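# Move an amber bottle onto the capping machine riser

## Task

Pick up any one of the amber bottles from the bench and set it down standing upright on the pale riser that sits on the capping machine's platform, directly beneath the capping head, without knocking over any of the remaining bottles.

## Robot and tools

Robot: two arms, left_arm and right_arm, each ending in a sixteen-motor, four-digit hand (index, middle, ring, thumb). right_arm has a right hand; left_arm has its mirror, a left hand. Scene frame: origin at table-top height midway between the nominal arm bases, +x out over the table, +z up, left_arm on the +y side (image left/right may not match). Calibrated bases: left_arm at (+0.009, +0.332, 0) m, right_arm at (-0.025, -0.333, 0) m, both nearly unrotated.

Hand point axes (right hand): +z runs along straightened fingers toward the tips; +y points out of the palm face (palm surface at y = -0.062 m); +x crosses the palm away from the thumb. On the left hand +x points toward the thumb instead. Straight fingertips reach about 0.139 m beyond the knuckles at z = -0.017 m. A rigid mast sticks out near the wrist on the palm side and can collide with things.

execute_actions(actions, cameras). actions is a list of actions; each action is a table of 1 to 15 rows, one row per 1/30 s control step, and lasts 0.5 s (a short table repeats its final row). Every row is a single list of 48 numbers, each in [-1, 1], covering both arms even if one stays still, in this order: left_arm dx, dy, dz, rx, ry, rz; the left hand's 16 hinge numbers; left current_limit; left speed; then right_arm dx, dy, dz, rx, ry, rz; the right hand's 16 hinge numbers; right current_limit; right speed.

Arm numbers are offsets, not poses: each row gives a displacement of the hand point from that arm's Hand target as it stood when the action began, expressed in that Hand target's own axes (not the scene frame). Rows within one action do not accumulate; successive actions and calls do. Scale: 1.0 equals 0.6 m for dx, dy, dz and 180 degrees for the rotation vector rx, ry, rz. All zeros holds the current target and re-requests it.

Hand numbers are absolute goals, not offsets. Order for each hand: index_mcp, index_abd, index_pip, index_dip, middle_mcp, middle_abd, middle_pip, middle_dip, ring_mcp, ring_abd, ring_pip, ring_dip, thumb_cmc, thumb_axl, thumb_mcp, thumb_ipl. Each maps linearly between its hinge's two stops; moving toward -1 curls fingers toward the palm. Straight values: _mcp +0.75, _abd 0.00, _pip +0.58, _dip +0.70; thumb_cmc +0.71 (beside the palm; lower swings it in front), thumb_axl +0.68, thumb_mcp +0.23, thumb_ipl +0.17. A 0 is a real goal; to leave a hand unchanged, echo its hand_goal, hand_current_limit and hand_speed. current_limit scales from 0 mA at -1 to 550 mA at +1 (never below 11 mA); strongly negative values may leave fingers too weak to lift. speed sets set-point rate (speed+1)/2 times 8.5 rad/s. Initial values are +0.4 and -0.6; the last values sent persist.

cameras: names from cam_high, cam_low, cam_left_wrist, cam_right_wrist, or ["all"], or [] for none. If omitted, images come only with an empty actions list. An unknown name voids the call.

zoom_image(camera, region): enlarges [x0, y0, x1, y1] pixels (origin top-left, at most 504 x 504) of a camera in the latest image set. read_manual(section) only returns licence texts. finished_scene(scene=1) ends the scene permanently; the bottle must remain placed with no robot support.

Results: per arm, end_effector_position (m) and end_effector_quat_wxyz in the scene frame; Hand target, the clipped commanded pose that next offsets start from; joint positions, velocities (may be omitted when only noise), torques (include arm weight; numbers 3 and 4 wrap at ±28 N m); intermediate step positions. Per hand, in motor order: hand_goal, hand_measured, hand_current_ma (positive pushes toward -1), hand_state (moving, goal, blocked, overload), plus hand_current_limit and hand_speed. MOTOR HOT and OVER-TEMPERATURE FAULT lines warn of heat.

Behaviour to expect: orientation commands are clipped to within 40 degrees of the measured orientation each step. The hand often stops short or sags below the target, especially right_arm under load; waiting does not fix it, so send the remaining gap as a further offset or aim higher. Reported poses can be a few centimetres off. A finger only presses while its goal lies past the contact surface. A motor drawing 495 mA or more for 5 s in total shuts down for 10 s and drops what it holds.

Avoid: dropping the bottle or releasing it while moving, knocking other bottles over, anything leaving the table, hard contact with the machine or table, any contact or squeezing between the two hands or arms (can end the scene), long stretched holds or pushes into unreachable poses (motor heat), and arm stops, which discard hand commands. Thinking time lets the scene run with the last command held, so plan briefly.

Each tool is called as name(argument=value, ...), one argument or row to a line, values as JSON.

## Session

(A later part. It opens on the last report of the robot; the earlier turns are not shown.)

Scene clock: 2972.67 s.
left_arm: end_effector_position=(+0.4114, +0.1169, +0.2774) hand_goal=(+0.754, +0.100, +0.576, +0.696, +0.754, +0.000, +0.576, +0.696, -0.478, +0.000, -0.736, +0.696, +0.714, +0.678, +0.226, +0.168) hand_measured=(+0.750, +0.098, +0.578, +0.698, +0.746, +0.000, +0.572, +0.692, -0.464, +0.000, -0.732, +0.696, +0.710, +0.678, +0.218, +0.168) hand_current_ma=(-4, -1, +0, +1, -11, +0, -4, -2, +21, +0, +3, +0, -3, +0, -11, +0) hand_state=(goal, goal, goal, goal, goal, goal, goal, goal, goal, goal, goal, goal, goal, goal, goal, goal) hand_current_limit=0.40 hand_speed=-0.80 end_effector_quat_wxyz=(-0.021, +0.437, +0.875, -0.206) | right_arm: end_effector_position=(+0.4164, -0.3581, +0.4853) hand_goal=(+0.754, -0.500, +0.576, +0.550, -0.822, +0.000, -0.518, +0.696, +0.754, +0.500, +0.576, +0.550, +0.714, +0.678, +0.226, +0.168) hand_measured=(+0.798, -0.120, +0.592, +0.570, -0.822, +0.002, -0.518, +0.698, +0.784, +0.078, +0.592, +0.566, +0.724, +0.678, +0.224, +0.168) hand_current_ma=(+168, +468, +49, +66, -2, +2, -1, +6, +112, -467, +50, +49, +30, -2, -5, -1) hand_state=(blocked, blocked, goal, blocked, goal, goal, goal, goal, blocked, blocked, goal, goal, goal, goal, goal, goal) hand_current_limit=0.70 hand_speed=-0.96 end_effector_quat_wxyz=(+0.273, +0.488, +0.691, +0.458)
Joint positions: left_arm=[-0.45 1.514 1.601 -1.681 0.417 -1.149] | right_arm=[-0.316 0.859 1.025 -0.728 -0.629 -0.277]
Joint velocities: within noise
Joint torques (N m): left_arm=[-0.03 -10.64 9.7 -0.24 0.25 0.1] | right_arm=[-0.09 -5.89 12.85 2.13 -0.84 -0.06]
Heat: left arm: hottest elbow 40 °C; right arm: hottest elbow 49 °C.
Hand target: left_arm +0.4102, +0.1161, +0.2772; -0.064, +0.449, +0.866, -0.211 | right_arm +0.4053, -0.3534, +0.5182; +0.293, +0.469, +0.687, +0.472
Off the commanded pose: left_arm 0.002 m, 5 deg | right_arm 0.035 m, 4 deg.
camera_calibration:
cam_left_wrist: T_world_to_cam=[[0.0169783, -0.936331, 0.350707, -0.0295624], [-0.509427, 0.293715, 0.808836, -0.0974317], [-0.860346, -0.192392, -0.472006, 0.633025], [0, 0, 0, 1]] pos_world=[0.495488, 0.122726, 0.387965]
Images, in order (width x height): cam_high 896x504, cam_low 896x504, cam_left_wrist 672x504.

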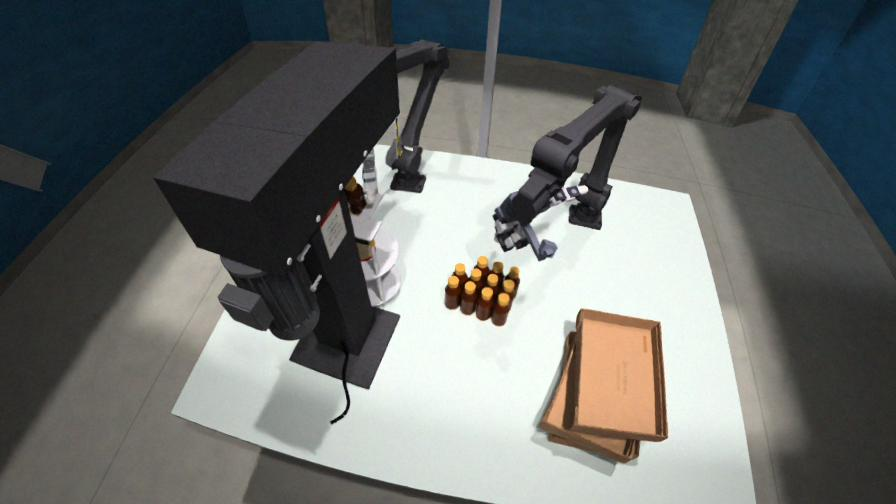

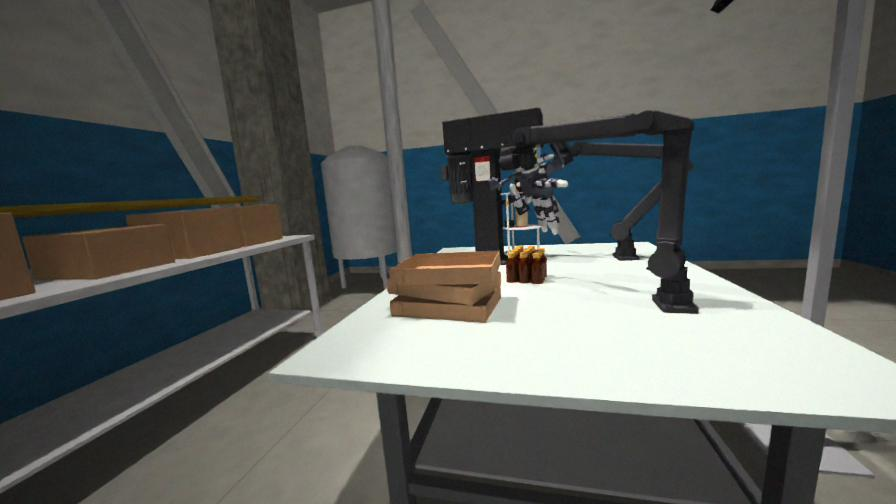

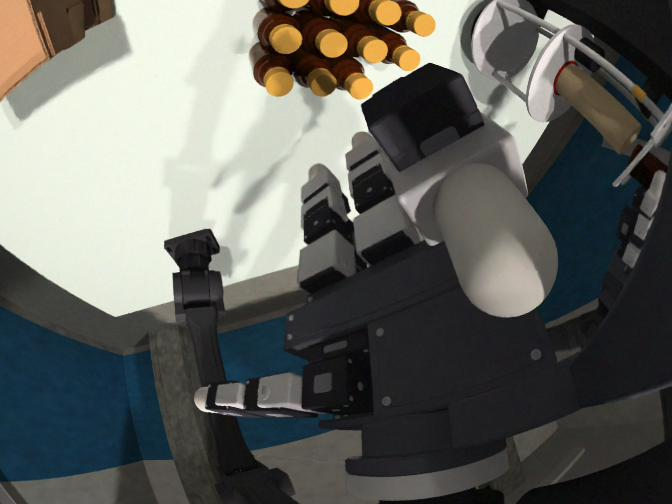

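execute_actions(
  actions=[
    [[0,0,0,0,0,0,0.754,0.1,0.576,0.696,0.754,0.0,0.576,0.696,-0.479,0,-0.737,0.696,0.714,0.678,0.226,0.168,0.4,-0.8,0,0,0,0,0,0,0.754,-0.5,0.576,0.40,-0.822,0.0,-0.518,0.696,0.754,0.5,0.576,0.40,0.714,0.678,0.226,0.168,0.7,-0.96]],
  ],
  cameras=["cam_high", "cam_left_wrist", "cam_low"],
)

zoom_image(
  camera="cam_left_wrist",
  region=[612, 110, 672, 200],
)

zoom_image(
  camera="cam_high",
  region=[338, 172, 386, 228],
)

zoom_image(
  camera="cam_low",
  region=[500, 170, 540, 215],
)

Scene clock: 2991.20 s.
left_arm: end_effector_position=(+0.4114, +0.1169, +0.2774) hand_goal=(+0.754, +0.100, +0.576, +0.696, +0.754, +0.000, +0.576, +0.696, -0.478, +0.000, -0.736, +0.696, +0.714, +0.678, +0.226, +0.168) hand_measured=(+0.750, +0.098, +0.578, +0.698, +0.746, +0.000, +0.572, +0.692, -0.464, +0.000, -0.732, +0.696, +0.710, +0.678, +0.218, +0.168) hand_current_ma=(-4, -1, +0, +1, -11, +0, -4, -2, +21, +0, +3, +0, -3, +0, -11, +0) hand_state=(goal, goal, goal, goal, goal, goal, goal, goal, goal, goal, goal, goal, goal, goal, goal, goal) hand_current_limit=0.40 hand_speed=-0.80 end_effector_quat_wxyz=(-0.021, +0.437, +0.875, -0.206) | right_arm: end_effector_position=(+0.4164, -0.3581, +0.4853) hand_goal=(+0.754, -0.500, +0.576, +0.400, -0.822, +0.000, -0.518, +0.696, +0.754, +0.500, +0.576, +0.400, +0.714, +0.678, +0.226, +0.168) hand_measured=(+0.800, -0.120, +0.592, +0.420, -0.822, +0.002, -0.518, +0.698, +0.786, +0.078, +0.592, +0.414, +0.724, +0.678, +0.224, +0.168) hand_current_ma=(+181, +467, +52, +65, -2, +2, -1, +6, +114, -467, +51, +43, +30, -2, -5, -1) hand_state=(blocked, blocked, goal, blocked, goal, goal, goal, goal, blocked, blocked, goal, goal, goal, goal, goal, goal) hand_current_limit=0.70 hand_speed=-0.96 end_effector_quat_wxyz=(+0.273, +0.488, +0.691, +0.458)
Joint positions: left_arm=[-0.45 1.514 1.601 -1.681 0.417 -1.149] | right_arm=[-0.316 0.859 1.025 -0.728 -0.629 -0.277]
Joint torques (N m): left_arm=[0.85 -11.28 9.68 -0.14 0.27 0.1] | right_arm=[-0.09 -6.01 12.86 2.13 -0.83 -0.06]
Heat: left arm: hottest elbow 40 °C; right arm: hottest elbow 48 °C.
Hand target: left_arm +0.4102, +0.1161, +0.2772; -0.064, +0.449, +0.866, -0.211 | right_arm +0.4053, -0.3534, +0.5182; +0.293, +0.469, +0.687, +0.472
Off the commanded pose: left_arm 0.002 m, 5 deg | right_arm 0.035 m, 4 deg.
joint sent to its limit (left arm) — joint 4 (wrist pitch), lower limit. The joint targets are off in orientation, not in position.
Step readings (end_effector_position of left_arm | right_arm):
0: (+0.4114, +0.1169, +0.2774) | (+0.4164, -0.3581, +0.4853)
1: (+0.4114, +0.1169, +0.2774) | (+0.4164, -0.3581, +0.4853)
2: (+0.4114, +0.1169, +0.2774) | (+0.4164, -0.3581, +0.4853)
4: (+0.4114, +0.1169, +0.2774) | (+0.4164, -0.3581, +0.4853)
8: (+0.4114, +0.1169, +0.2774) | (+0.4164, -0.3581, +0.4853)
15: (+0.4114, +0.1169, +0.2774) | (+0.4164, -0.3581, +0.4853)
camera_calibration:
cam_left_wrist: T_world_to_cam=[[0.0169783, -0.936331, 0.350707, -0.0295624], [-0.509427, 0.293715, 0.808836, -0.0974317], [-0.860346, -0.192392, -0.472006, 0.633025], [0, 0, 0, 1]] pos_world=[0.495488, 0.122726, 0.387965]
Images, in order (width x height): cam_high 896x504, cam_low 896x504, cam_left_wrist 672x504.

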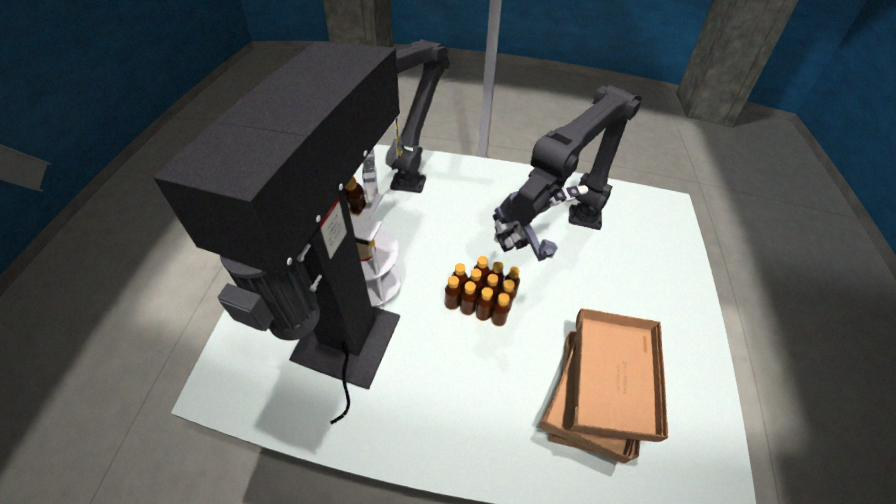

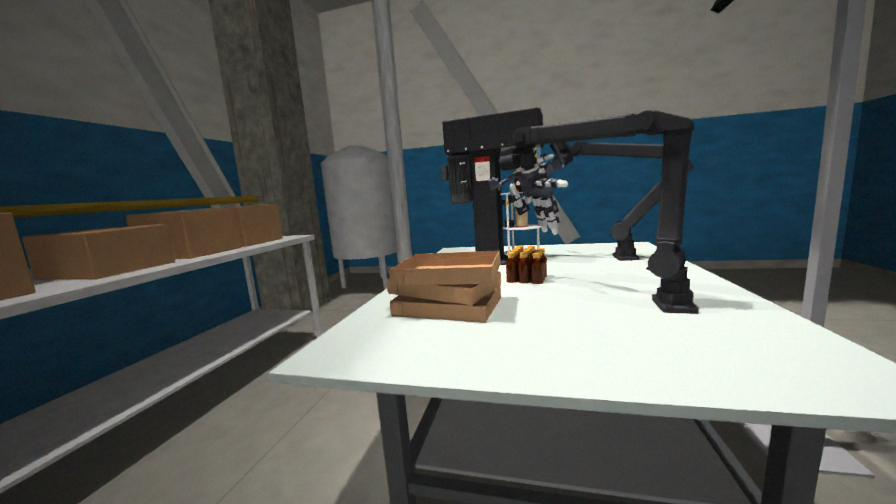

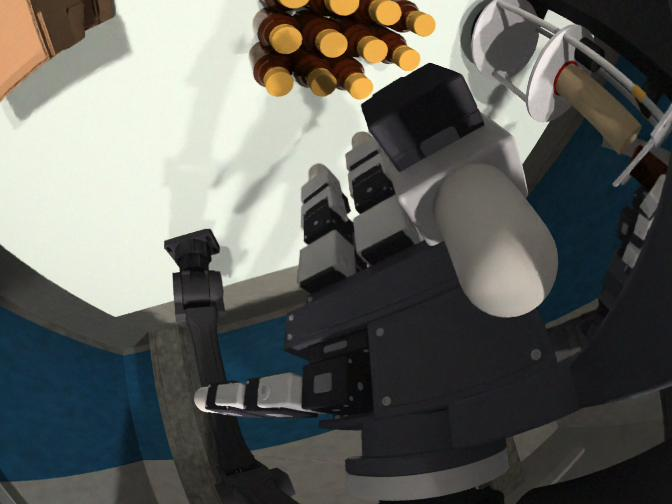

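Scaled by 5.600 from the camera's 672x504 image, which has a finer 960x720 frame.

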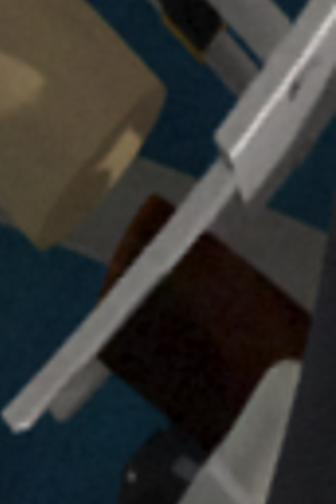

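Scaled by 9.000 from the camera's 896x504 image, which has a finer 1280x720 frame.

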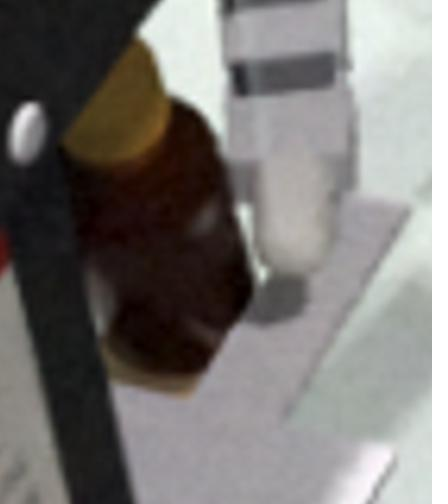

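Scaled by 11.200 from the camera's 896x504 image, which has a finer 1280x720 frame.

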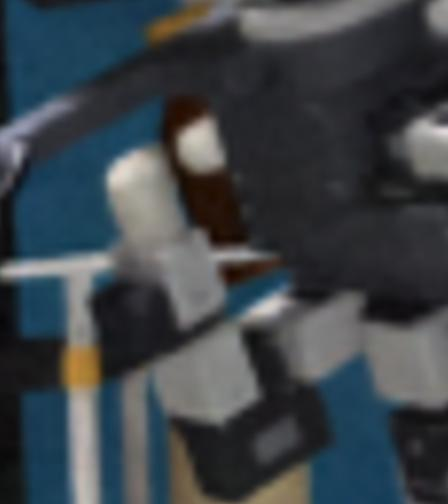

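zoom_image(
  camera="cam_high",
  region=[342, 172, 376, 218],
)

zoom_image(
  camera="cam_left_wrist",
  region=[622, 134, 672, 200],
)

zoom_image(
  camera="cam_low",
  region=[506, 164, 530, 200],
)

Scaled by 10.957 from the camera's 896x504 image, which has a finer 1280x720 frame.

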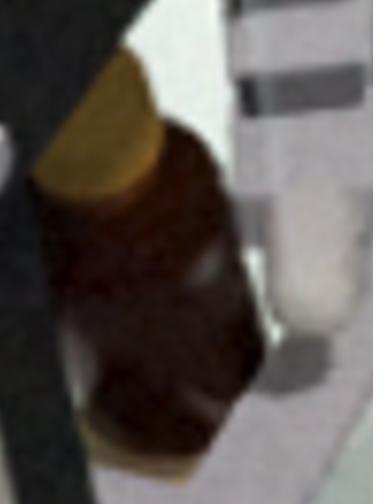

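Scaled by 7.636 from the camera's 672x504 image, which has a finer 960x720 frame.

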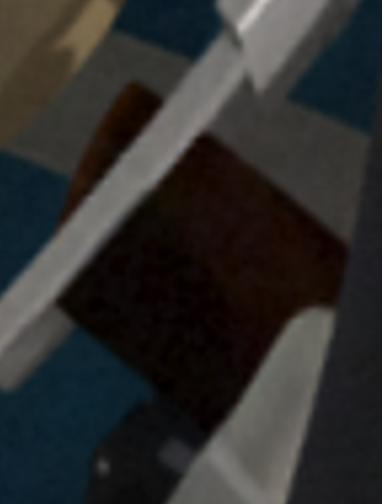

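Scaled by 14.000 from the camera's 896x504 image, which has a finer 1280x720 frame.

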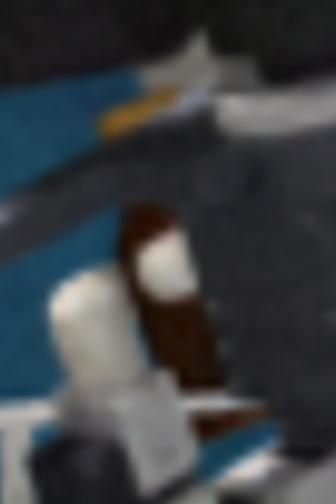

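zoom_image(
  camera="cam_low",
  region=[512, 176, 530, 200],
)

zoom_image(
  camera="cam_high",
  region=[346, 200, 370, 224],
)

Scaled by 21.000 from the camera's 896x504 image, which has a finer 1280x720 frame.

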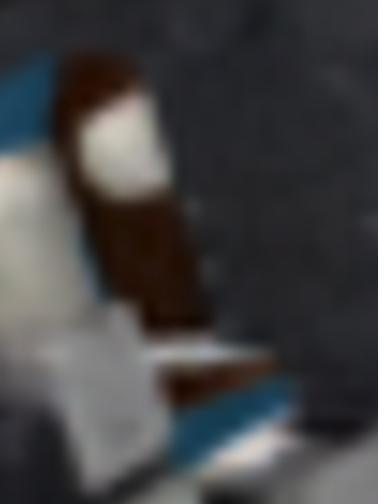

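Scaled by 21.000 from the camera's 896x504 image, which has a finer 1280x720 frame.

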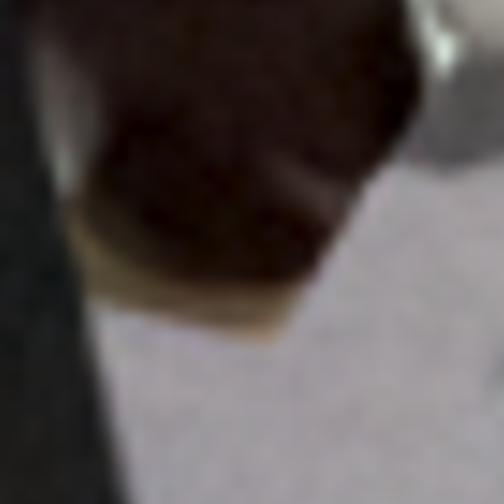

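execute_actions(
  actions=[
    [[0,0,0,0,0,0,0.754,0.1,0.576,0.696,0.754,0.0,0.576,0.696,-0.479,0,-0.737,0.696,0.714,0.678,0.226,0.168,0.4,-0.8,0,0,0,0,0,0,0.754,-0.5,0.50,0.40,-0.822,0.0,-0.518,0.696,0.754,0.5,0.50,0.40,0.714,0.678,0.226,0.168,0.7,-0.96]],
  ],
  cameras=["cam_high", "cam_left_wrist", "cam_low"],
)

zoom_image(
  camera="cam_left_wrist",
  region=[612, 110, 672, 200],
)

zoom_image(
  camera="cam_high",
  region=[342, 172, 376, 218],
)

zoom_image(
  camera="cam_low",
  region=[512, 176, 530, 200],
)

Scene clock: 3042.17 s.
left_arm: end_effector_position=(+0.4114, +0.1169, +0.2774) hand_goal=(+0.754, +0.100, +0.576, +0.696, +0.754, +0.000, +0.576, +0.696, -0.478, +0.000, -0.736, +0.696, +0.714, +0.678, +0.226, +0.168) hand_measured=(+0.750, +0.098, +0.578, +0.698, +0.746, +0.000, +0.572, +0.692, -0.464, +0.000, -0.732, +0.696, +0.710, +0.678, +0.218, +0.168) hand_current_ma=(-4, -1, +0, +1, -11, +0, -4, -2, +21, +0, +3, +0, -3, +0, -11, +0) hand_state=(goal, goal, goal, goal, goal, goal, goal, goal, goal, goal, goal, goal, goal, goal, goal, goal) hand_current_limit=0.40 hand_speed=-0.80 end_effector_quat_wxyz=(-0.021, +0.437, +0.875, -0.206) | right_arm: end_effector_position=(+0.4164, -0.3580, +0.4853) hand_goal=(+0.754, -0.500, +0.500, +0.400, -0.822, +0.000, -0.518, +0.696, +0.754, +0.500, +0.500, +0.400, +0.714, +0.678, +0.226, +0.168) hand_measured=(+0.800, -0.120, +0.540, +0.420, -0.822, +0.002, -0.518, +0.698, +0.786, +0.078, +0.536, +0.414, +0.724, +0.678, +0.224, +0.168) hand_current_ma=(+181, +468, +140, +61, -2, +2, -1, +6, +114, -467, +128, +42, +30, -2, -5, -1) hand_state=(blocked, blocked, blocked, goal, goal, goal, goal, goal, blocked, blocked, blocked, goal, goal, goal, goal, goal) hand_current_limit=0.70 hand_speed=-0.96 end_effector_quat_wxyz=(+0.272, +0.488, +0.691, +0.459)
Joint positions: left_arm=[-0.45 1.514 1.601 -1.681 0.417 -1.149] | right_arm=[-0.316 0.859 1.025 -0.728 -0.63 -0.277]
Joint torques (N m): left_arm=[0.26 -11.16 9.63 -0.14 0.23 0.09] | right_arm=[-0.15 -5.89 12.88 2.14 -0.81 -0.07]
Heat: left arm: hottest elbow 40 °C; right arm: hottest elbow 47 °C.
Hand target: left_arm +0.4102, +0.1161, +0.2772; -0.064, +0.449, +0.866, -0.211 | right_arm +0.4053, -0.3534, +0.5182; +0.293, +0.469, +0.687, +0.472
Off the commanded pose: left_arm 0.002 m, 5 deg | right_arm 0.035 m, 4 deg.
joint sent to its limit (left arm) — joint 4 (wrist pitch), lower limit. The joint targets are off in orientation, not in position.
Step readings (end_effector_position of left_arm | right_arm):
0: (+0.4114, +0.1169, +0.2774) | (+0.4164, -0.3581, +0.4853)
1: (+0.4114, +0.1169, +0.2774) | (+0.4164, -0.3581, +0.4853)
2: (+0.4114, +0.1169, +0.2774) | (+0.4164, -0.3581, +0.4853)
4: (+0.4114, +0.1169, +0.2774) | (+0.4164, -0.3581, +0.4853)
8: (+0.4114, +0.1169, +0.2774) | (+0.4164, -0.3581, +0.4853)
15: (+0.4114, +0.1169, +0.2774) | (+0.4164, -0.3580, +0.4853)
camera_calibration:
cam_left_wrist: T_world_to_cam=[[0.0169783, -0.936331, 0.350707, -0.0295624], [-0.509427, 0.293715, 0.808836, -0.0974317], [-0.860346, -0.192392, -0.472006, 0.633025], [0, 0, 0, 1]] pos_world=[0.495488, 0.122726, 0.387965]
Images, in order (width x height): cam_high 896x504, cam_low 896x504, cam_left_wrist 672x504.

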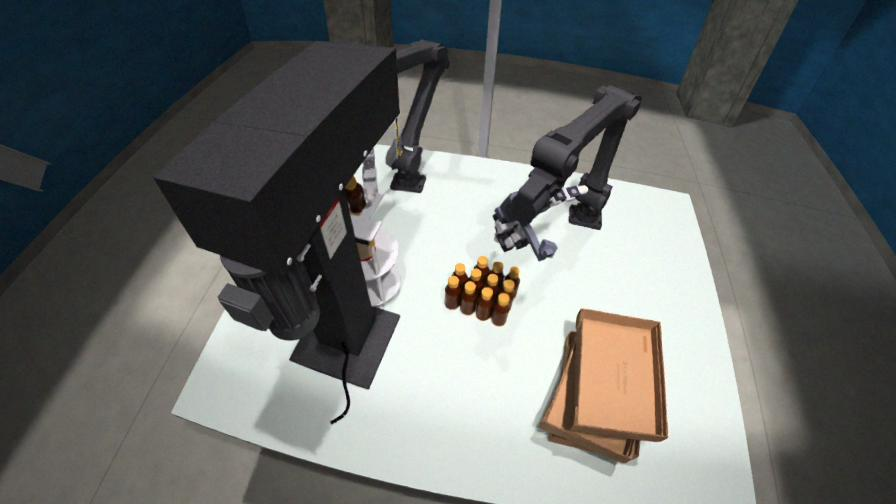

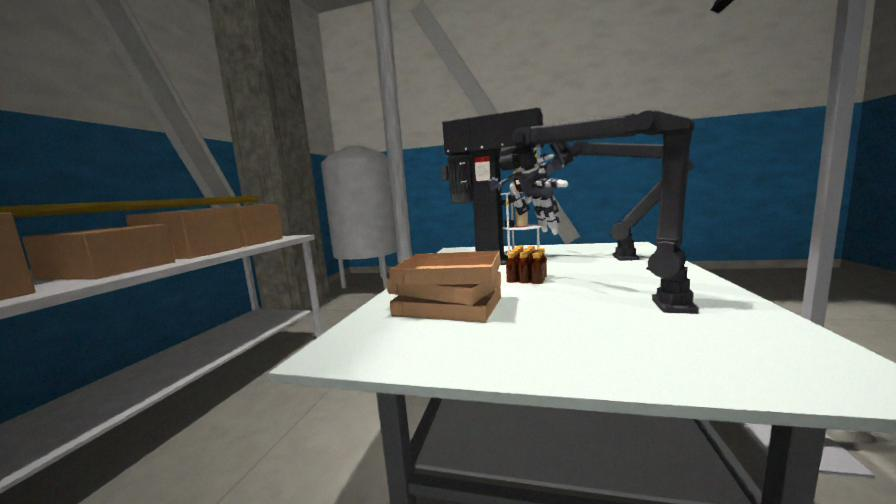

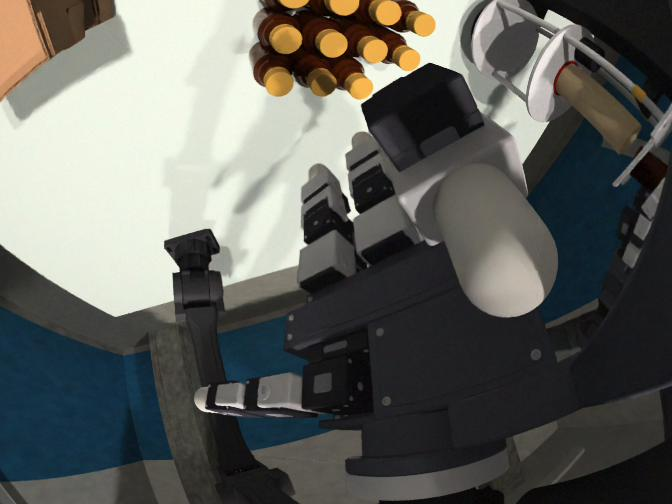

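Scaled by 5.600 from the camera's 672x504 image, which has a finer 960x720 frame.

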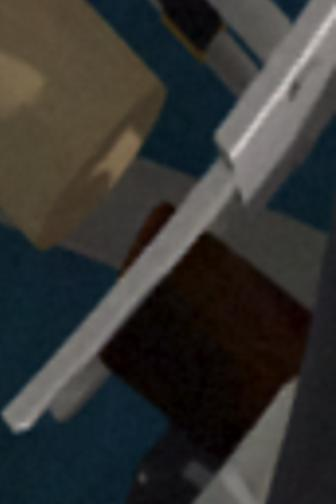

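Scaled by 10.957 from the camera's 896x504 image, which has a finer 1280x720 frame.

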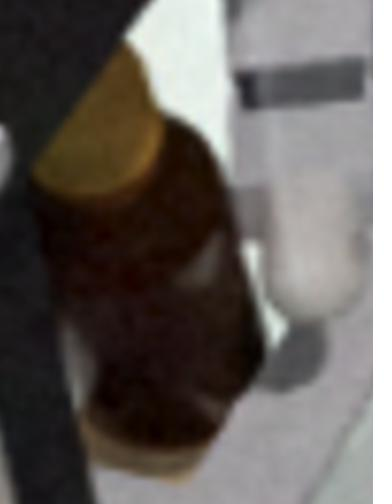

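Scaled by 21.000 from the camera's 896x504 image, which has a finer 1280x720 frame.

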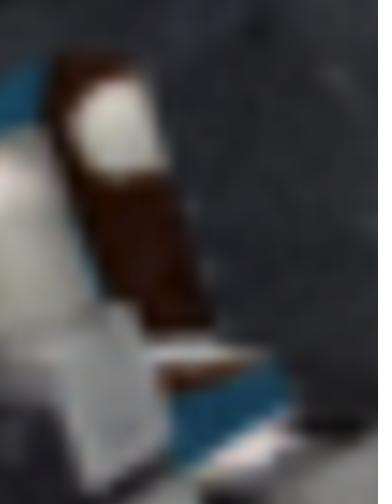

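execute_actions(
  actions=[
    [[0,0,0,0,0,0,0.754,0.1,0.576,0.696,0.754,0.0,0.576,0.696,-0.479,0,-0.737,0.696,0.714,0.678,0.226,0.168,0.4,-0.8,0,0,0,0,0,0,0.754,-0.5,0.42,0.40,-0.822,0.0,-0.518,0.696,0.754,0.5,0.42,0.40,0.714,0.678,0.226,0.168,0.7,-0.96]],
  ],
  cameras=["cam_high", "cam_left_wrist", "cam_low"],
)

zoom_image(
  camera="cam_left_wrist",
  region=[612, 110, 672, 200],
)

zoom_image(
  camera="cam_high",
  region=[342, 172, 376, 218],
)

zoom_image(
  camera="cam_low",
  region=[512, 176, 530, 200],
)

Scene clock: 3078.87 s.
left_arm: end_effector_position=(+0.4114, +0.1169, +0.2774) hand_goal=(+0.754, +0.100, +0.576, +0.696, +0.754, +0.000, +0.576, +0.696, -0.478, +0.000, -0.736, +0.696, +0.714, +0.678, +0.226, +0.168) hand_measured=(+0.750, +0.098, +0.578, +0.698, +0.746, +0.000, +0.572, +0.692, -0.464, +0.000, -0.732, +0.696, +0.710, +0.678, +0.218, +0.168) hand_current_ma=(-4, -1, +0, +1, -11, +0, -4, -2, +21, +0, +3, +0, -3, +0, -11, +0) hand_state=(goal, goal, goal, goal, goal, goal, goal, goal, goal, goal, goal, goal, goal, goal, goal, goal) hand_current_limit=0.40 hand_speed=-0.80 end_effector_quat_wxyz=(-0.021, +0.437, +0.875, -0.206) | right_arm: end_effector_position=(+0.4163, -0.3577, +0.4854) hand_goal=(+0.754, -0.500, +0.420, +0.400, -0.822, +0.000, -0.518, +0.696, +0.754, +0.500, +0.420, +0.400, +0.714, +0.678, +0.226, +0.168) hand_measured=(+0.800, -0.120, +0.458, +0.418, -0.822, +0.002, -0.518, +0.698, +0.786, +0.078, +0.454, +0.412, +0.724, +0.678, +0.224, +0.168) hand_current_ma=(+181, +467, +132, +58, -2, +2, -1, +6, +114, -467, +121, +38, +30, -2, -5, -1) hand_state=(blocked, blocked, blocked, goal, goal, goal, goal, goal, blocked, blocked, blocked, goal, goal, goal, goal, goal) hand_current_limit=0.70 hand_speed=-0.96 end_effector_quat_wxyz=(+0.272, +0.487, +0.691, +0.459)
Joint positions: left_arm=[-0.45 1.514 1.601 -1.681 0.417 -1.149] | right_arm=[-0.316 0.859 1.025 -0.728 -0.631 -0.277]
Joint torques (N m): left_arm=[0.15 -11.05 9.8 -0.16 0.26 0.05] | right_arm=[-0.03 -6.01 12.86 2.15 -0.74 -0.07]
Heat: left arm: hottest elbow 40 °C; right arm: hottest elbow 47 °C.
Hand target: left_arm +0.4102, +0.1161, +0.2772; -0.064, +0.449, +0.866, -0.211 | right_arm +0.4053, -0.3534, +0.5182; +0.293, +0.469, +0.687, +0.472
Off the commanded pose: left_arm 0.002 m, 5 deg | right_arm 0.035 m, 4 deg.
joint sent to its limit (left arm) — joint 4 (wrist pitch), lower limit. The joint targets are off in orientation, not in position.
Step readings (end_effector_position of left_arm | right_arm):
0: (+0.4114, +0.1169, +0.2774) | (+0.4164, -0.3580, +0.4853)
1: (+0.4114, +0.1169, +0.2774) | (+0.4164, -0.3580, +0.4853)
2: (+0.4114, +0.1169, +0.2774) | (+0.4164, -0.3580, +0.4853)
4: (+0.4114, +0.1169, +0.2774) | (+0.4163, -0.3579, +0.4853)
8: (+0.4114, +0.1169, +0.2774) | (+0.4163, -0.3578, +0.4854)
15: (+0.4114, +0.1169, +0.2774) | (+0.4163, -0.3578, +0.4854)
camera_calibration:
cam_left_wrist: T_world_to_cam=[[0.0169783, -0.936331, 0.350707, -0.0295624], [-0.509427, 0.293715, 0.808836, -0.0974317], [-0.860346, -0.192392, -0.472006, 0.633025], [0, 0, 0, 1]] pos_world=[0.495488, 0.122726, 0.387965]
Images, in order (width x height): cam_high 896x504, cam_low 896x504, cam_left_wrist 672x504.

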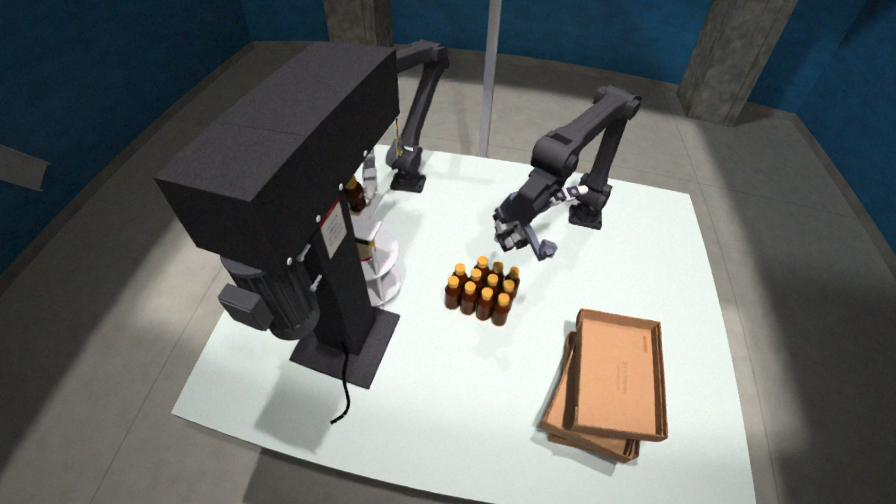

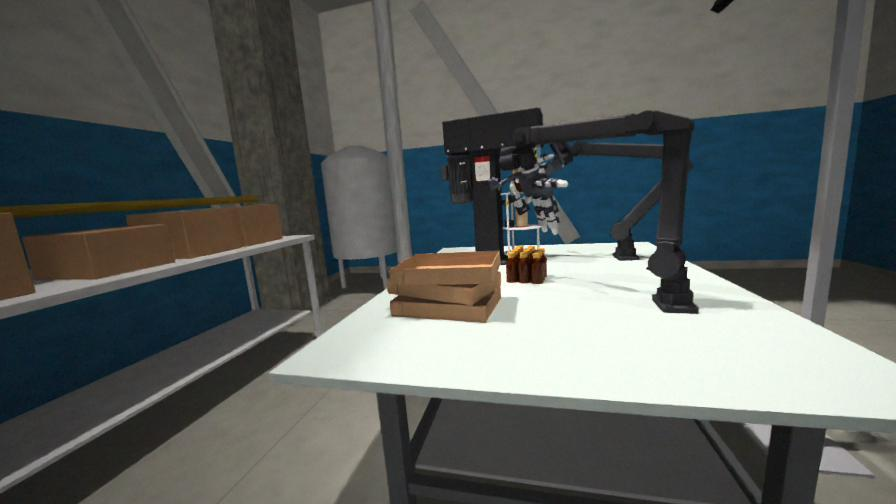

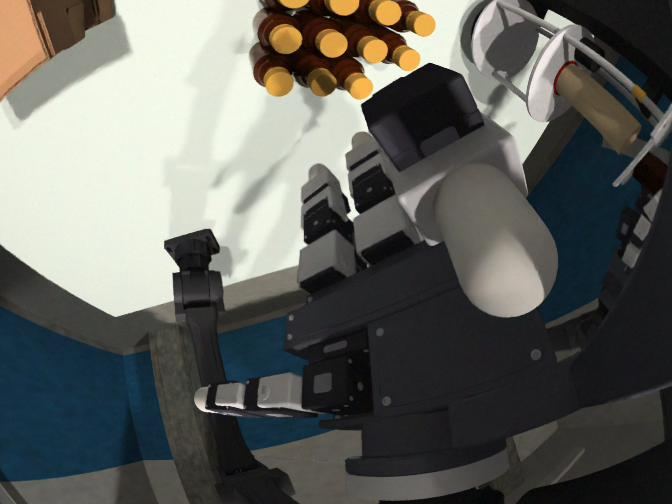

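Scaled by 5.600 from the camera's 672x504 image, which has a finer 960x720 frame.

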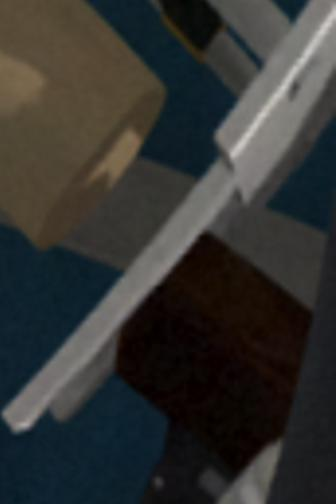

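Scaled by 10.957 from the camera's 896x504 image, which has a finer 1280x720 frame.

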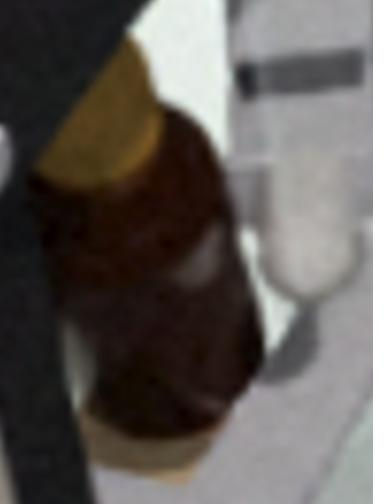

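Scaled by 21.000 from the camera's 896x504 image, which has a finer 1280x720 frame.

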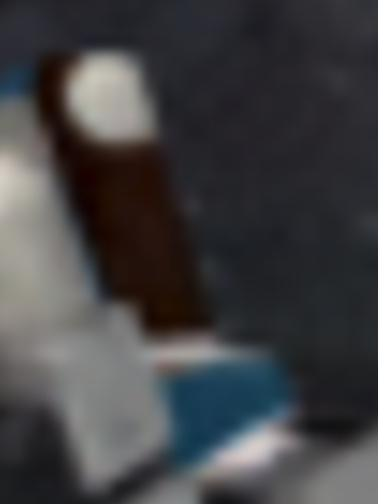

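zoom_image(
  camera="cam_high",
  region=[346, 200, 370, 224],
)

Scaled by 21.000 from the camera's 896x504 image, which has a finer 1280x720 frame.

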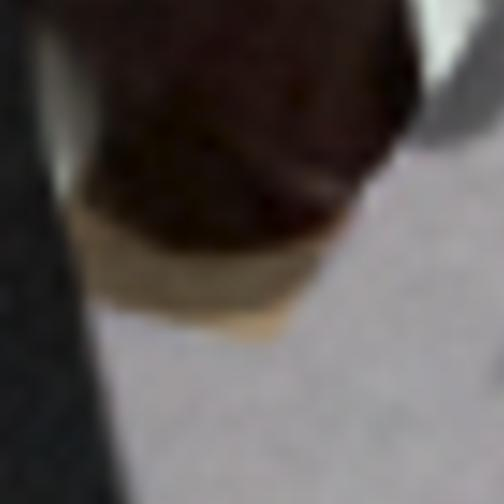

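execute_actions(
  actions=[
    [[0,0,0,0,0,0,0.754,0.1,0.576,0.696,0.754,0.0,0.576,0.696,-0.479,0,-0.737,0.696,0.714,0.678,0.226,0.168,0.4,-0.8,-0.0032,0.0027,0.0061,0,0,0,0.754,-0.5,0.42,0.40,-0.822,0.0,-0.518,0.696,0.754,0.5,0.42,0.40,0.714,0.678,0.226,0.168,0.7,-0.96],[0,0,0,0,0,0,0.754,0.1,0.576,0.696,0.754,0.0,0.576,0.696,-0.479,0,-0.737,0.696,0.714,0.678,0.226,0.168,0.4,-0.8,-0.0064,0.0054,0.0122,0,0,0,0.754,-0.5,0.42,0.40,-0.822,0.0,-0.518,0.696,0.754,0.5,0.42,0.40,0.714,0.678,0.226,0.168,0.7,-0.96],[0,0,0,0,0,0,0.754,0.1,0.576,0.696,0.754,0.0,0.576,0.696,-0.479,0,-0.737,0.696,0.714,0.678,0.226,0.168,0.4,-0.8,-0.0096,0.0081,0.0183,0,0,0,0.754,-0.5,0.42,0.40,-0.822,0.0,-0.518,0.696,0.754,0.5,0.42,0.40,0.714,0.678,0.226,0.168,0.7,-0.96],[0,0,0,0,0,0,0.754,0.1,0.576,0.696,0.754,0.0,0.576,0.696,-0.479,0,-0.737,0.696,0.714,0.678,0.226,0.168,0.4,-0.8,-0.0128,0.0108,0.0244,0,0,0,0.754,-0.5,0.42,0.40,-0.822,0.0,-0.518,0.696,0.754,0.5,0.42,0.40,0.714,0.678,0.226,0.168,0.7,-0.96]],
  ],
  cameras=["cam_high", "cam_left_wrist"],
)

zoom_image(
  camera="cam_high",
  region=[346, 200, 370, 224],
)

zoom_image(
  camera="cam_left_wrist",
  region=[612, 110, 672, 200],
)

Scene clock: 3109.63 s.
left_arm: end_effector_position=(+0.4114, +0.1169, +0.2774) hand_goal=(+0.754, +0.100, +0.576, +0.696, +0.754, +0.000, +0.576, +0.696, -0.478, +0.000, -0.736, +0.696, +0.714, +0.678, +0.226, +0.168) hand_measured=(+0.750, +0.098, +0.578, +0.698, +0.746, +0.000, +0.572, +0.692, -0.464, +0.000, -0.732, +0.696, +0.710, +0.678, +0.218, +0.168) hand_current_ma=(-4, -1, +0, +1, -11, +0, -4, -2, +21, +0, +3, +0, -3, +0, -11, +0) hand_state=(goal, goal, goal, goal, goal, goal, goal, goal, goal, goal, goal, goal, goal, goal, goal, goal) hand_current_limit=0.40 hand_speed=-0.80 end_effector_quat_wxyz=(-0.021, +0.437, +0.875, -0.206) | right_arm: end_effector_position=(+0.4214, -0.3588, +0.4793) hand_goal=(+0.754, -0.500, +0.420, +0.400, -0.822, +0.000, -0.518, +0.696, +0.754, +0.500, +0.420, +0.400, +0.714, +0.678, +0.226, +0.168) hand_measured=(+0.800, -0.120, +0.454, +0.416, -0.822, +0.002, -0.518, +0.698, +0.786, +0.078, +0.446, +0.410, +0.724, +0.678, +0.224, +0.168) hand_current_ma=(+181, +468, +119, +53, -2, +2, -1, +6, +114, -467, +85, +28, +30, -2, -5, -1) hand_state=(blocked, blocked, blocked, goal, goal, goal, goal, goal, blocked, blocked, blocked, goal, goal, goal, goal, goal) hand_current_limit=0.70 hand_speed=-0.96 end_effector_quat_wxyz=(+0.267, +0.491, +0.693, +0.456)
Joint positions: left_arm=[-0.45 1.514 1.601 -1.681 0.417 -1.149] | right_arm=[-0.314 0.874 1.025 -0.728 -0.628 -0.277]
Joint torques (N m): left_arm=[0.5 -11.11 9.7 -0.17 0.23 0.04] | right_arm=[0.79 -4.07 14.5 3.34 -0.45 0.02]
Heat: left arm: hottest elbow 40 °C; right arm: hottest elbow 47 °C.
Hand target: left_arm +0.4102, +0.1161, +0.2772; -0.064, +0.449, +0.866, -0.211 | right_arm +0.4231, -0.3542, +0.5183; +0.293, +0.469, +0.687, +0.472
Off the commanded pose: left_arm 0.002 m, 5 deg | right_arm 0.039 m, 4 deg.
joint sent to its limit (left arm) — joint 4 (wrist pitch), lower limit. The joint targets are off in orientation, not in position.
Step readings (end_effector_position of left_arm | right_arm):
0: (+0.4114, +0.1169, +0.2774) | (+0.4163, -0.3577, +0.4854)
1: (+0.4114, +0.1169, +0.2774) | (+0.4163, -0.3577, +0.4854)
2: (+0.4114, +0.1169, +0.2774) | (+0.4163, -0.3577, +0.4854)
4: (+0.4114, +0.1169, +0.2774) | (+0.4163, -0.3577, +0.4854)
8: (+0.4114, +0.1169, +0.2774) | (+0.4173, -0.3580, +0.4842)
15: (+0.4114, +0.1169, +0.2774) | (+0.4211, -0.3587, +0.4796)
camera_calibration:
cam_left_wrist: T_world_to_cam=[[0.0169783, -0.936331, 0.350707, -0.0295624], [-0.509427, 0.293715, 0.808836, -0.0974317], [-0.860346, -0.192392, -0.472006, 0.633025], [0, 0, 0, 1]] pos_world=[0.495488, 0.122726, 0.387965]
Images, in order (width x height): cam_high 896x504, cam_left_wrist 672x504.

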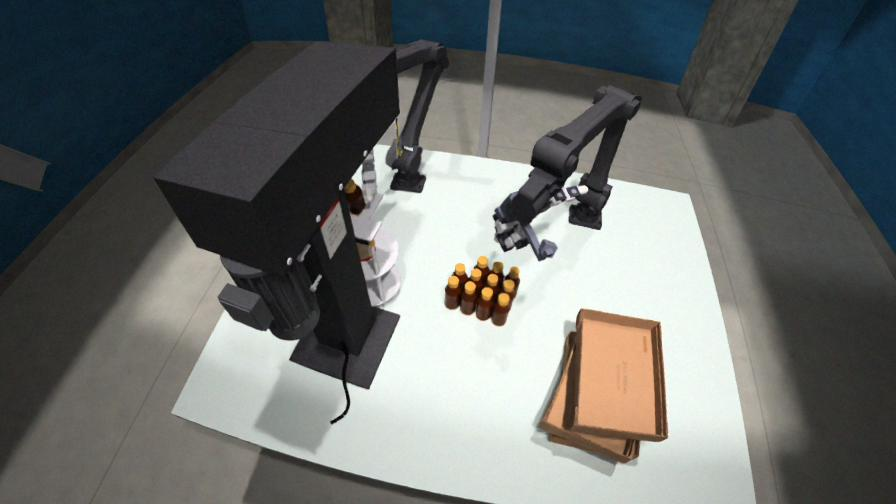

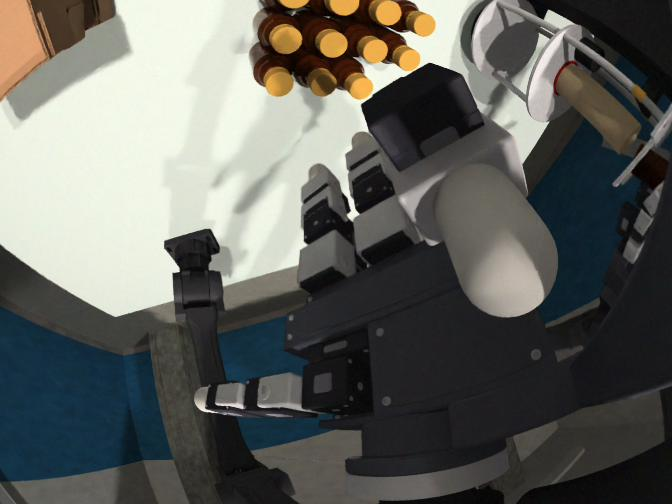

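Scaled by 21.000 from the camera's 896x504 image, which has a finer 1280x720 frame.

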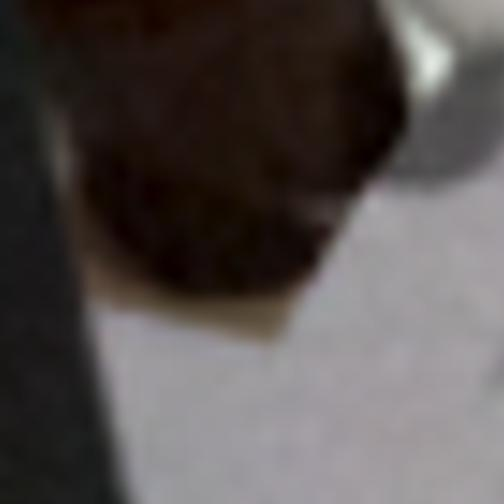

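Scaled by 5.600 from the camera's 672x504 image, which has a finer 960x720 frame.

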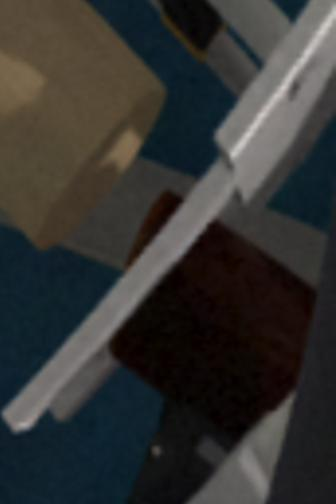

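execute_actions(
  actions=[
    [[0,0,0,0,0,0,0.754,0.1,0.576,0.696,0.754,0.0,0.576,0.696,-0.479,0,-0.737,0.696,0.714,0.678,0.226,0.168,0.4,-0.8,-0.0009,0.0008,0.0018,0,0,0,0.754,-0.5,0.42,0.40,-0.822,0.0,-0.518,0.696,0.754,0.5,0.42,0.40,0.714,0.678,0.226,0.168,0.7,-0.96],[0,0,0,0,0,0,0.754,0.1,0.576,0.696,0.754,0.0,0.576,0.696,-0.479,0,-0.737,0.696,0.714,0.678,0.226,0.168,0.4,-0.8,-0.0018,0.0016,0.0036,0,0,0,0.754,-0.5,0.42,0.40,-0.822,0.0,-0.518,0.696,0.754,0.5,0.42,0.40,0.714,0.678,0.226,0.168,0.7,-0.96],[0,0,0,0,0,0,0.754,0.1,0.576,0.696,0.754,0.0,0.576,0.696,-0.479,0,-0.737,0.696,0.714,0.678,0.226,0.168,0.4,-0.8,-0.0027,0.0024,0.0054,0,0,0,0.754,-0.5,0.42,0.40,-0.822,0.0,-0.518,0.696,0.754,0.5,0.42,0.40,0.714,0.678,0.226,0.168,0.7,-0.96],[0,0,0,0,0,0,0.754,0.1,0.576,0.696,0.754,0.0,0.576,0.696,-0.479,0,-0.737,0.696,0.714,0.678,0.226,0.168,0.4,-0.8,-0.0036,0.0032,0.0072,0,0,0,0.754,-0.5,0.42,0.40,-0.822,0.0,-0.518,0.696,0.754,0.5,0.42,0.40,0.714,0.678,0.226,0.168,0.7,-0.96]],
  ],
  cameras=["cam_high", "cam_left_wrist"],
)

zoom_image(
  camera="cam_high",
  region=[346, 200, 370, 224],
)

zoom_image(
  camera="cam_left_wrist",
  region=[612, 110, 672, 200],
)

Scene clock: 3127.07 s.
left_arm: end_effector_position=(+0.4114, +0.1169, +0.2774) hand_goal=(+0.754, +0.100, +0.576, +0.696, +0.754, +0.000, +0.576, +0.696, -0.478, +0.000, -0.736, +0.696, +0.714, +0.678, +0.226, +0.168) hand_measured=(+0.750, +0.098, +0.578, +0.698, +0.746, +0.000, +0.572, +0.692, -0.464, +0.000, -0.732, +0.696, +0.710, +0.678, +0.218, +0.168) hand_current_ma=(-4, -1, +0, +1, -11, +0, -4, -2, +21, +0, +3, +0, -3, +0, -11, +0) hand_state=(goal, goal, goal, goal, goal, goal, goal, goal, goal, goal, goal, goal, goal, goal, goal, goal) hand_current_limit=0.40 hand_speed=-0.80 end_effector_quat_wxyz=(-0.021, +0.437, +0.875, -0.206) | right_arm: end_effector_position=(+0.4251, -0.3589, +0.4748) hand_goal=(+0.754, -0.500, +0.420, +0.400, -0.822, +0.000, -0.518, +0.696, +0.754, +0.500, +0.420, +0.400, +0.714, +0.678, +0.226, +0.168) hand_measured=(+0.800, -0.120, +0.452, +0.416, -0.822, +0.002, -0.518, +0.698, +0.786, +0.078, +0.444, +0.410, +0.724, +0.678, +0.224, +0.168) hand_current_ma=(+181, +467, +111, +50, -2, +2, -1, +6, +114, -467, +80, +27, +30, -2, -5, -1) hand_state=(blocked, blocked, blocked, goal, goal, goal, goal, goal, blocked, blocked, blocked, goal, goal, goal, goal, goal) hand_current_limit=0.70 hand_speed=-0.96 end_effector_quat_wxyz=(+0.263, +0.493, +0.694, +0.454)
Joint positions: left_arm=[-0.45 1.514 1.601 -1.681 0.417 -1.149] | right_arm=[-0.31 0.884 1.025 -0.728 -0.624 -0.277]
Joint torques (N m): left_arm=[0.73 -10.87 9.88 -0.09 0.23 0.06] | right_arm=[0.85 -4.01 14.97 3.67 -0.47 0.04]
Heat: left arm: hottest elbow 40 °C; right arm: hottest elbow 48 °C.
Hand target: left_arm +0.4102, +0.1161, +0.2772; -0.064, +0.449, +0.866, -0.211 | right_arm +0.4283, -0.3544, +0.5183; +0.293, +0.469, +0.687, +0.472
Off the commanded pose: left_arm 0.002 m, 5 deg | right_arm 0.044 m, 5 deg.
joint sent to its limit (left arm) — joint 4 (wrist pitch), lower limit. The joint targets are off in orientation, not in position.
Step readings (end_effector_position of left_arm | right_arm):
0: (+0.4114, +0.1169, +0.2774) | (+0.4214, -0.3588, +0.4793)
1: (+0.4114, +0.1169, +0.2774) | (+0.4214, -0.3589, +0.4793)
2: (+0.4114, +0.1169, +0.2774) | (+0.4214, -0.3589, +0.4793)
4: (+0.4114, +0.1169, +0.2774) | (+0.4216, -0.3587, +0.4791)
8: (+0.4114, +0.1169, +0.2774) | (+0.4228, -0.3586, +0.4775)
15: (+0.4114, +0.1169, +0.2774) | (+0.4251, -0.3589, +0.4748)
camera_calibration:
cam_left_wrist: T_world_to_cam=[[0.0169783, -0.936331, 0.350707, -0.0295624], [-0.509427, 0.293715, 0.808836, -0.0974317], [-0.860346, -0.192392, -0.472006, 0.633025], [0, 0, 0, 1]] pos_world=[0.495488, 0.122726, 0.387965]
Images, in order (width x height): cam_high 896x504, cam_left_wrist 672x504.

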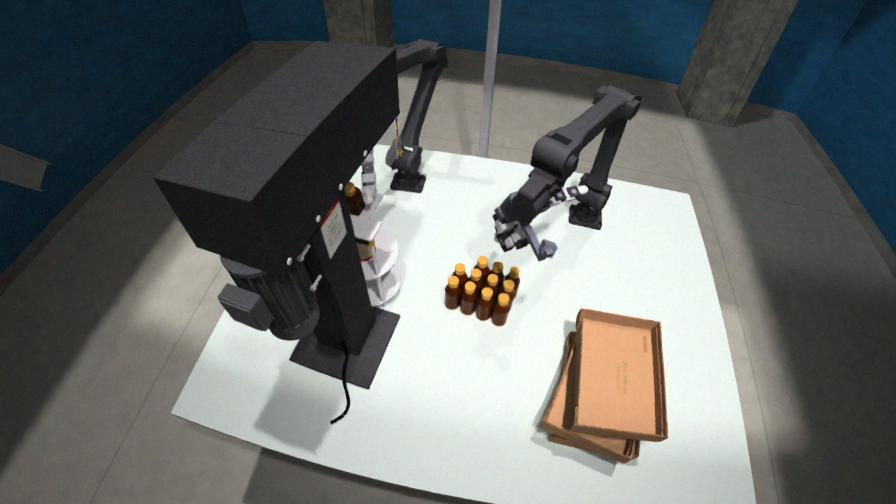

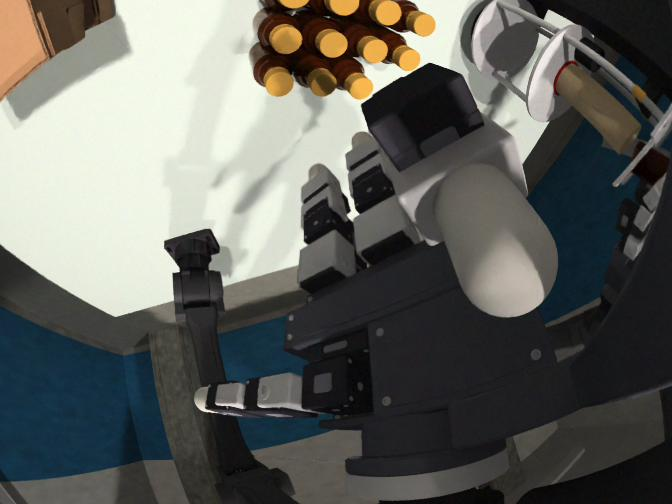

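Scaled by 21.000 from the camera's 896x504 image, which has a finer 1280x720 frame.

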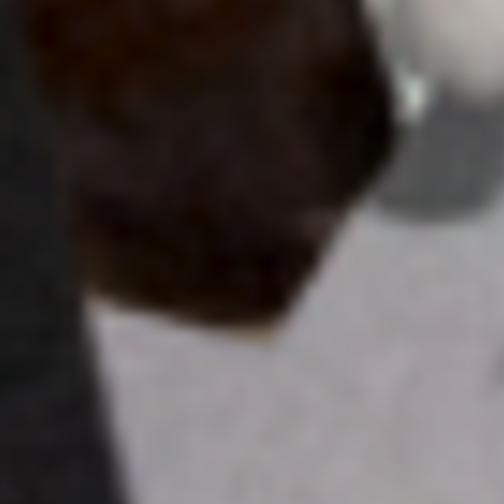

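Scaled by 5.600 from the camera's 672x504 image, which has a finer 960x720 frame.

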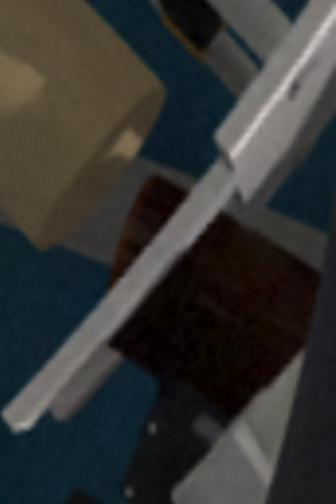

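zoom_image(
  camera="cam_high",
  region=[338, 172, 386, 228],
)

zoom_image(
  camera="cam_left_wrist",
  region=[560, 60, 672, 200],
)

Scaled by 9.000 from the camera's 896x504 image, which has a finer 1280x720 frame.

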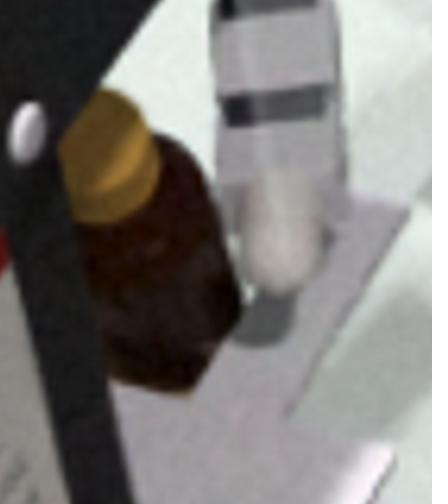

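Scaled by 3.600 from the camera's 672x504 image, which has a finer 960x720 frame.

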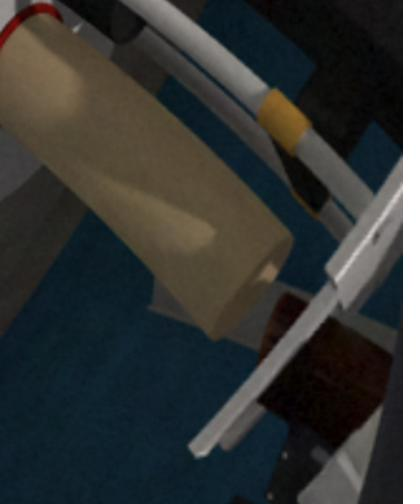

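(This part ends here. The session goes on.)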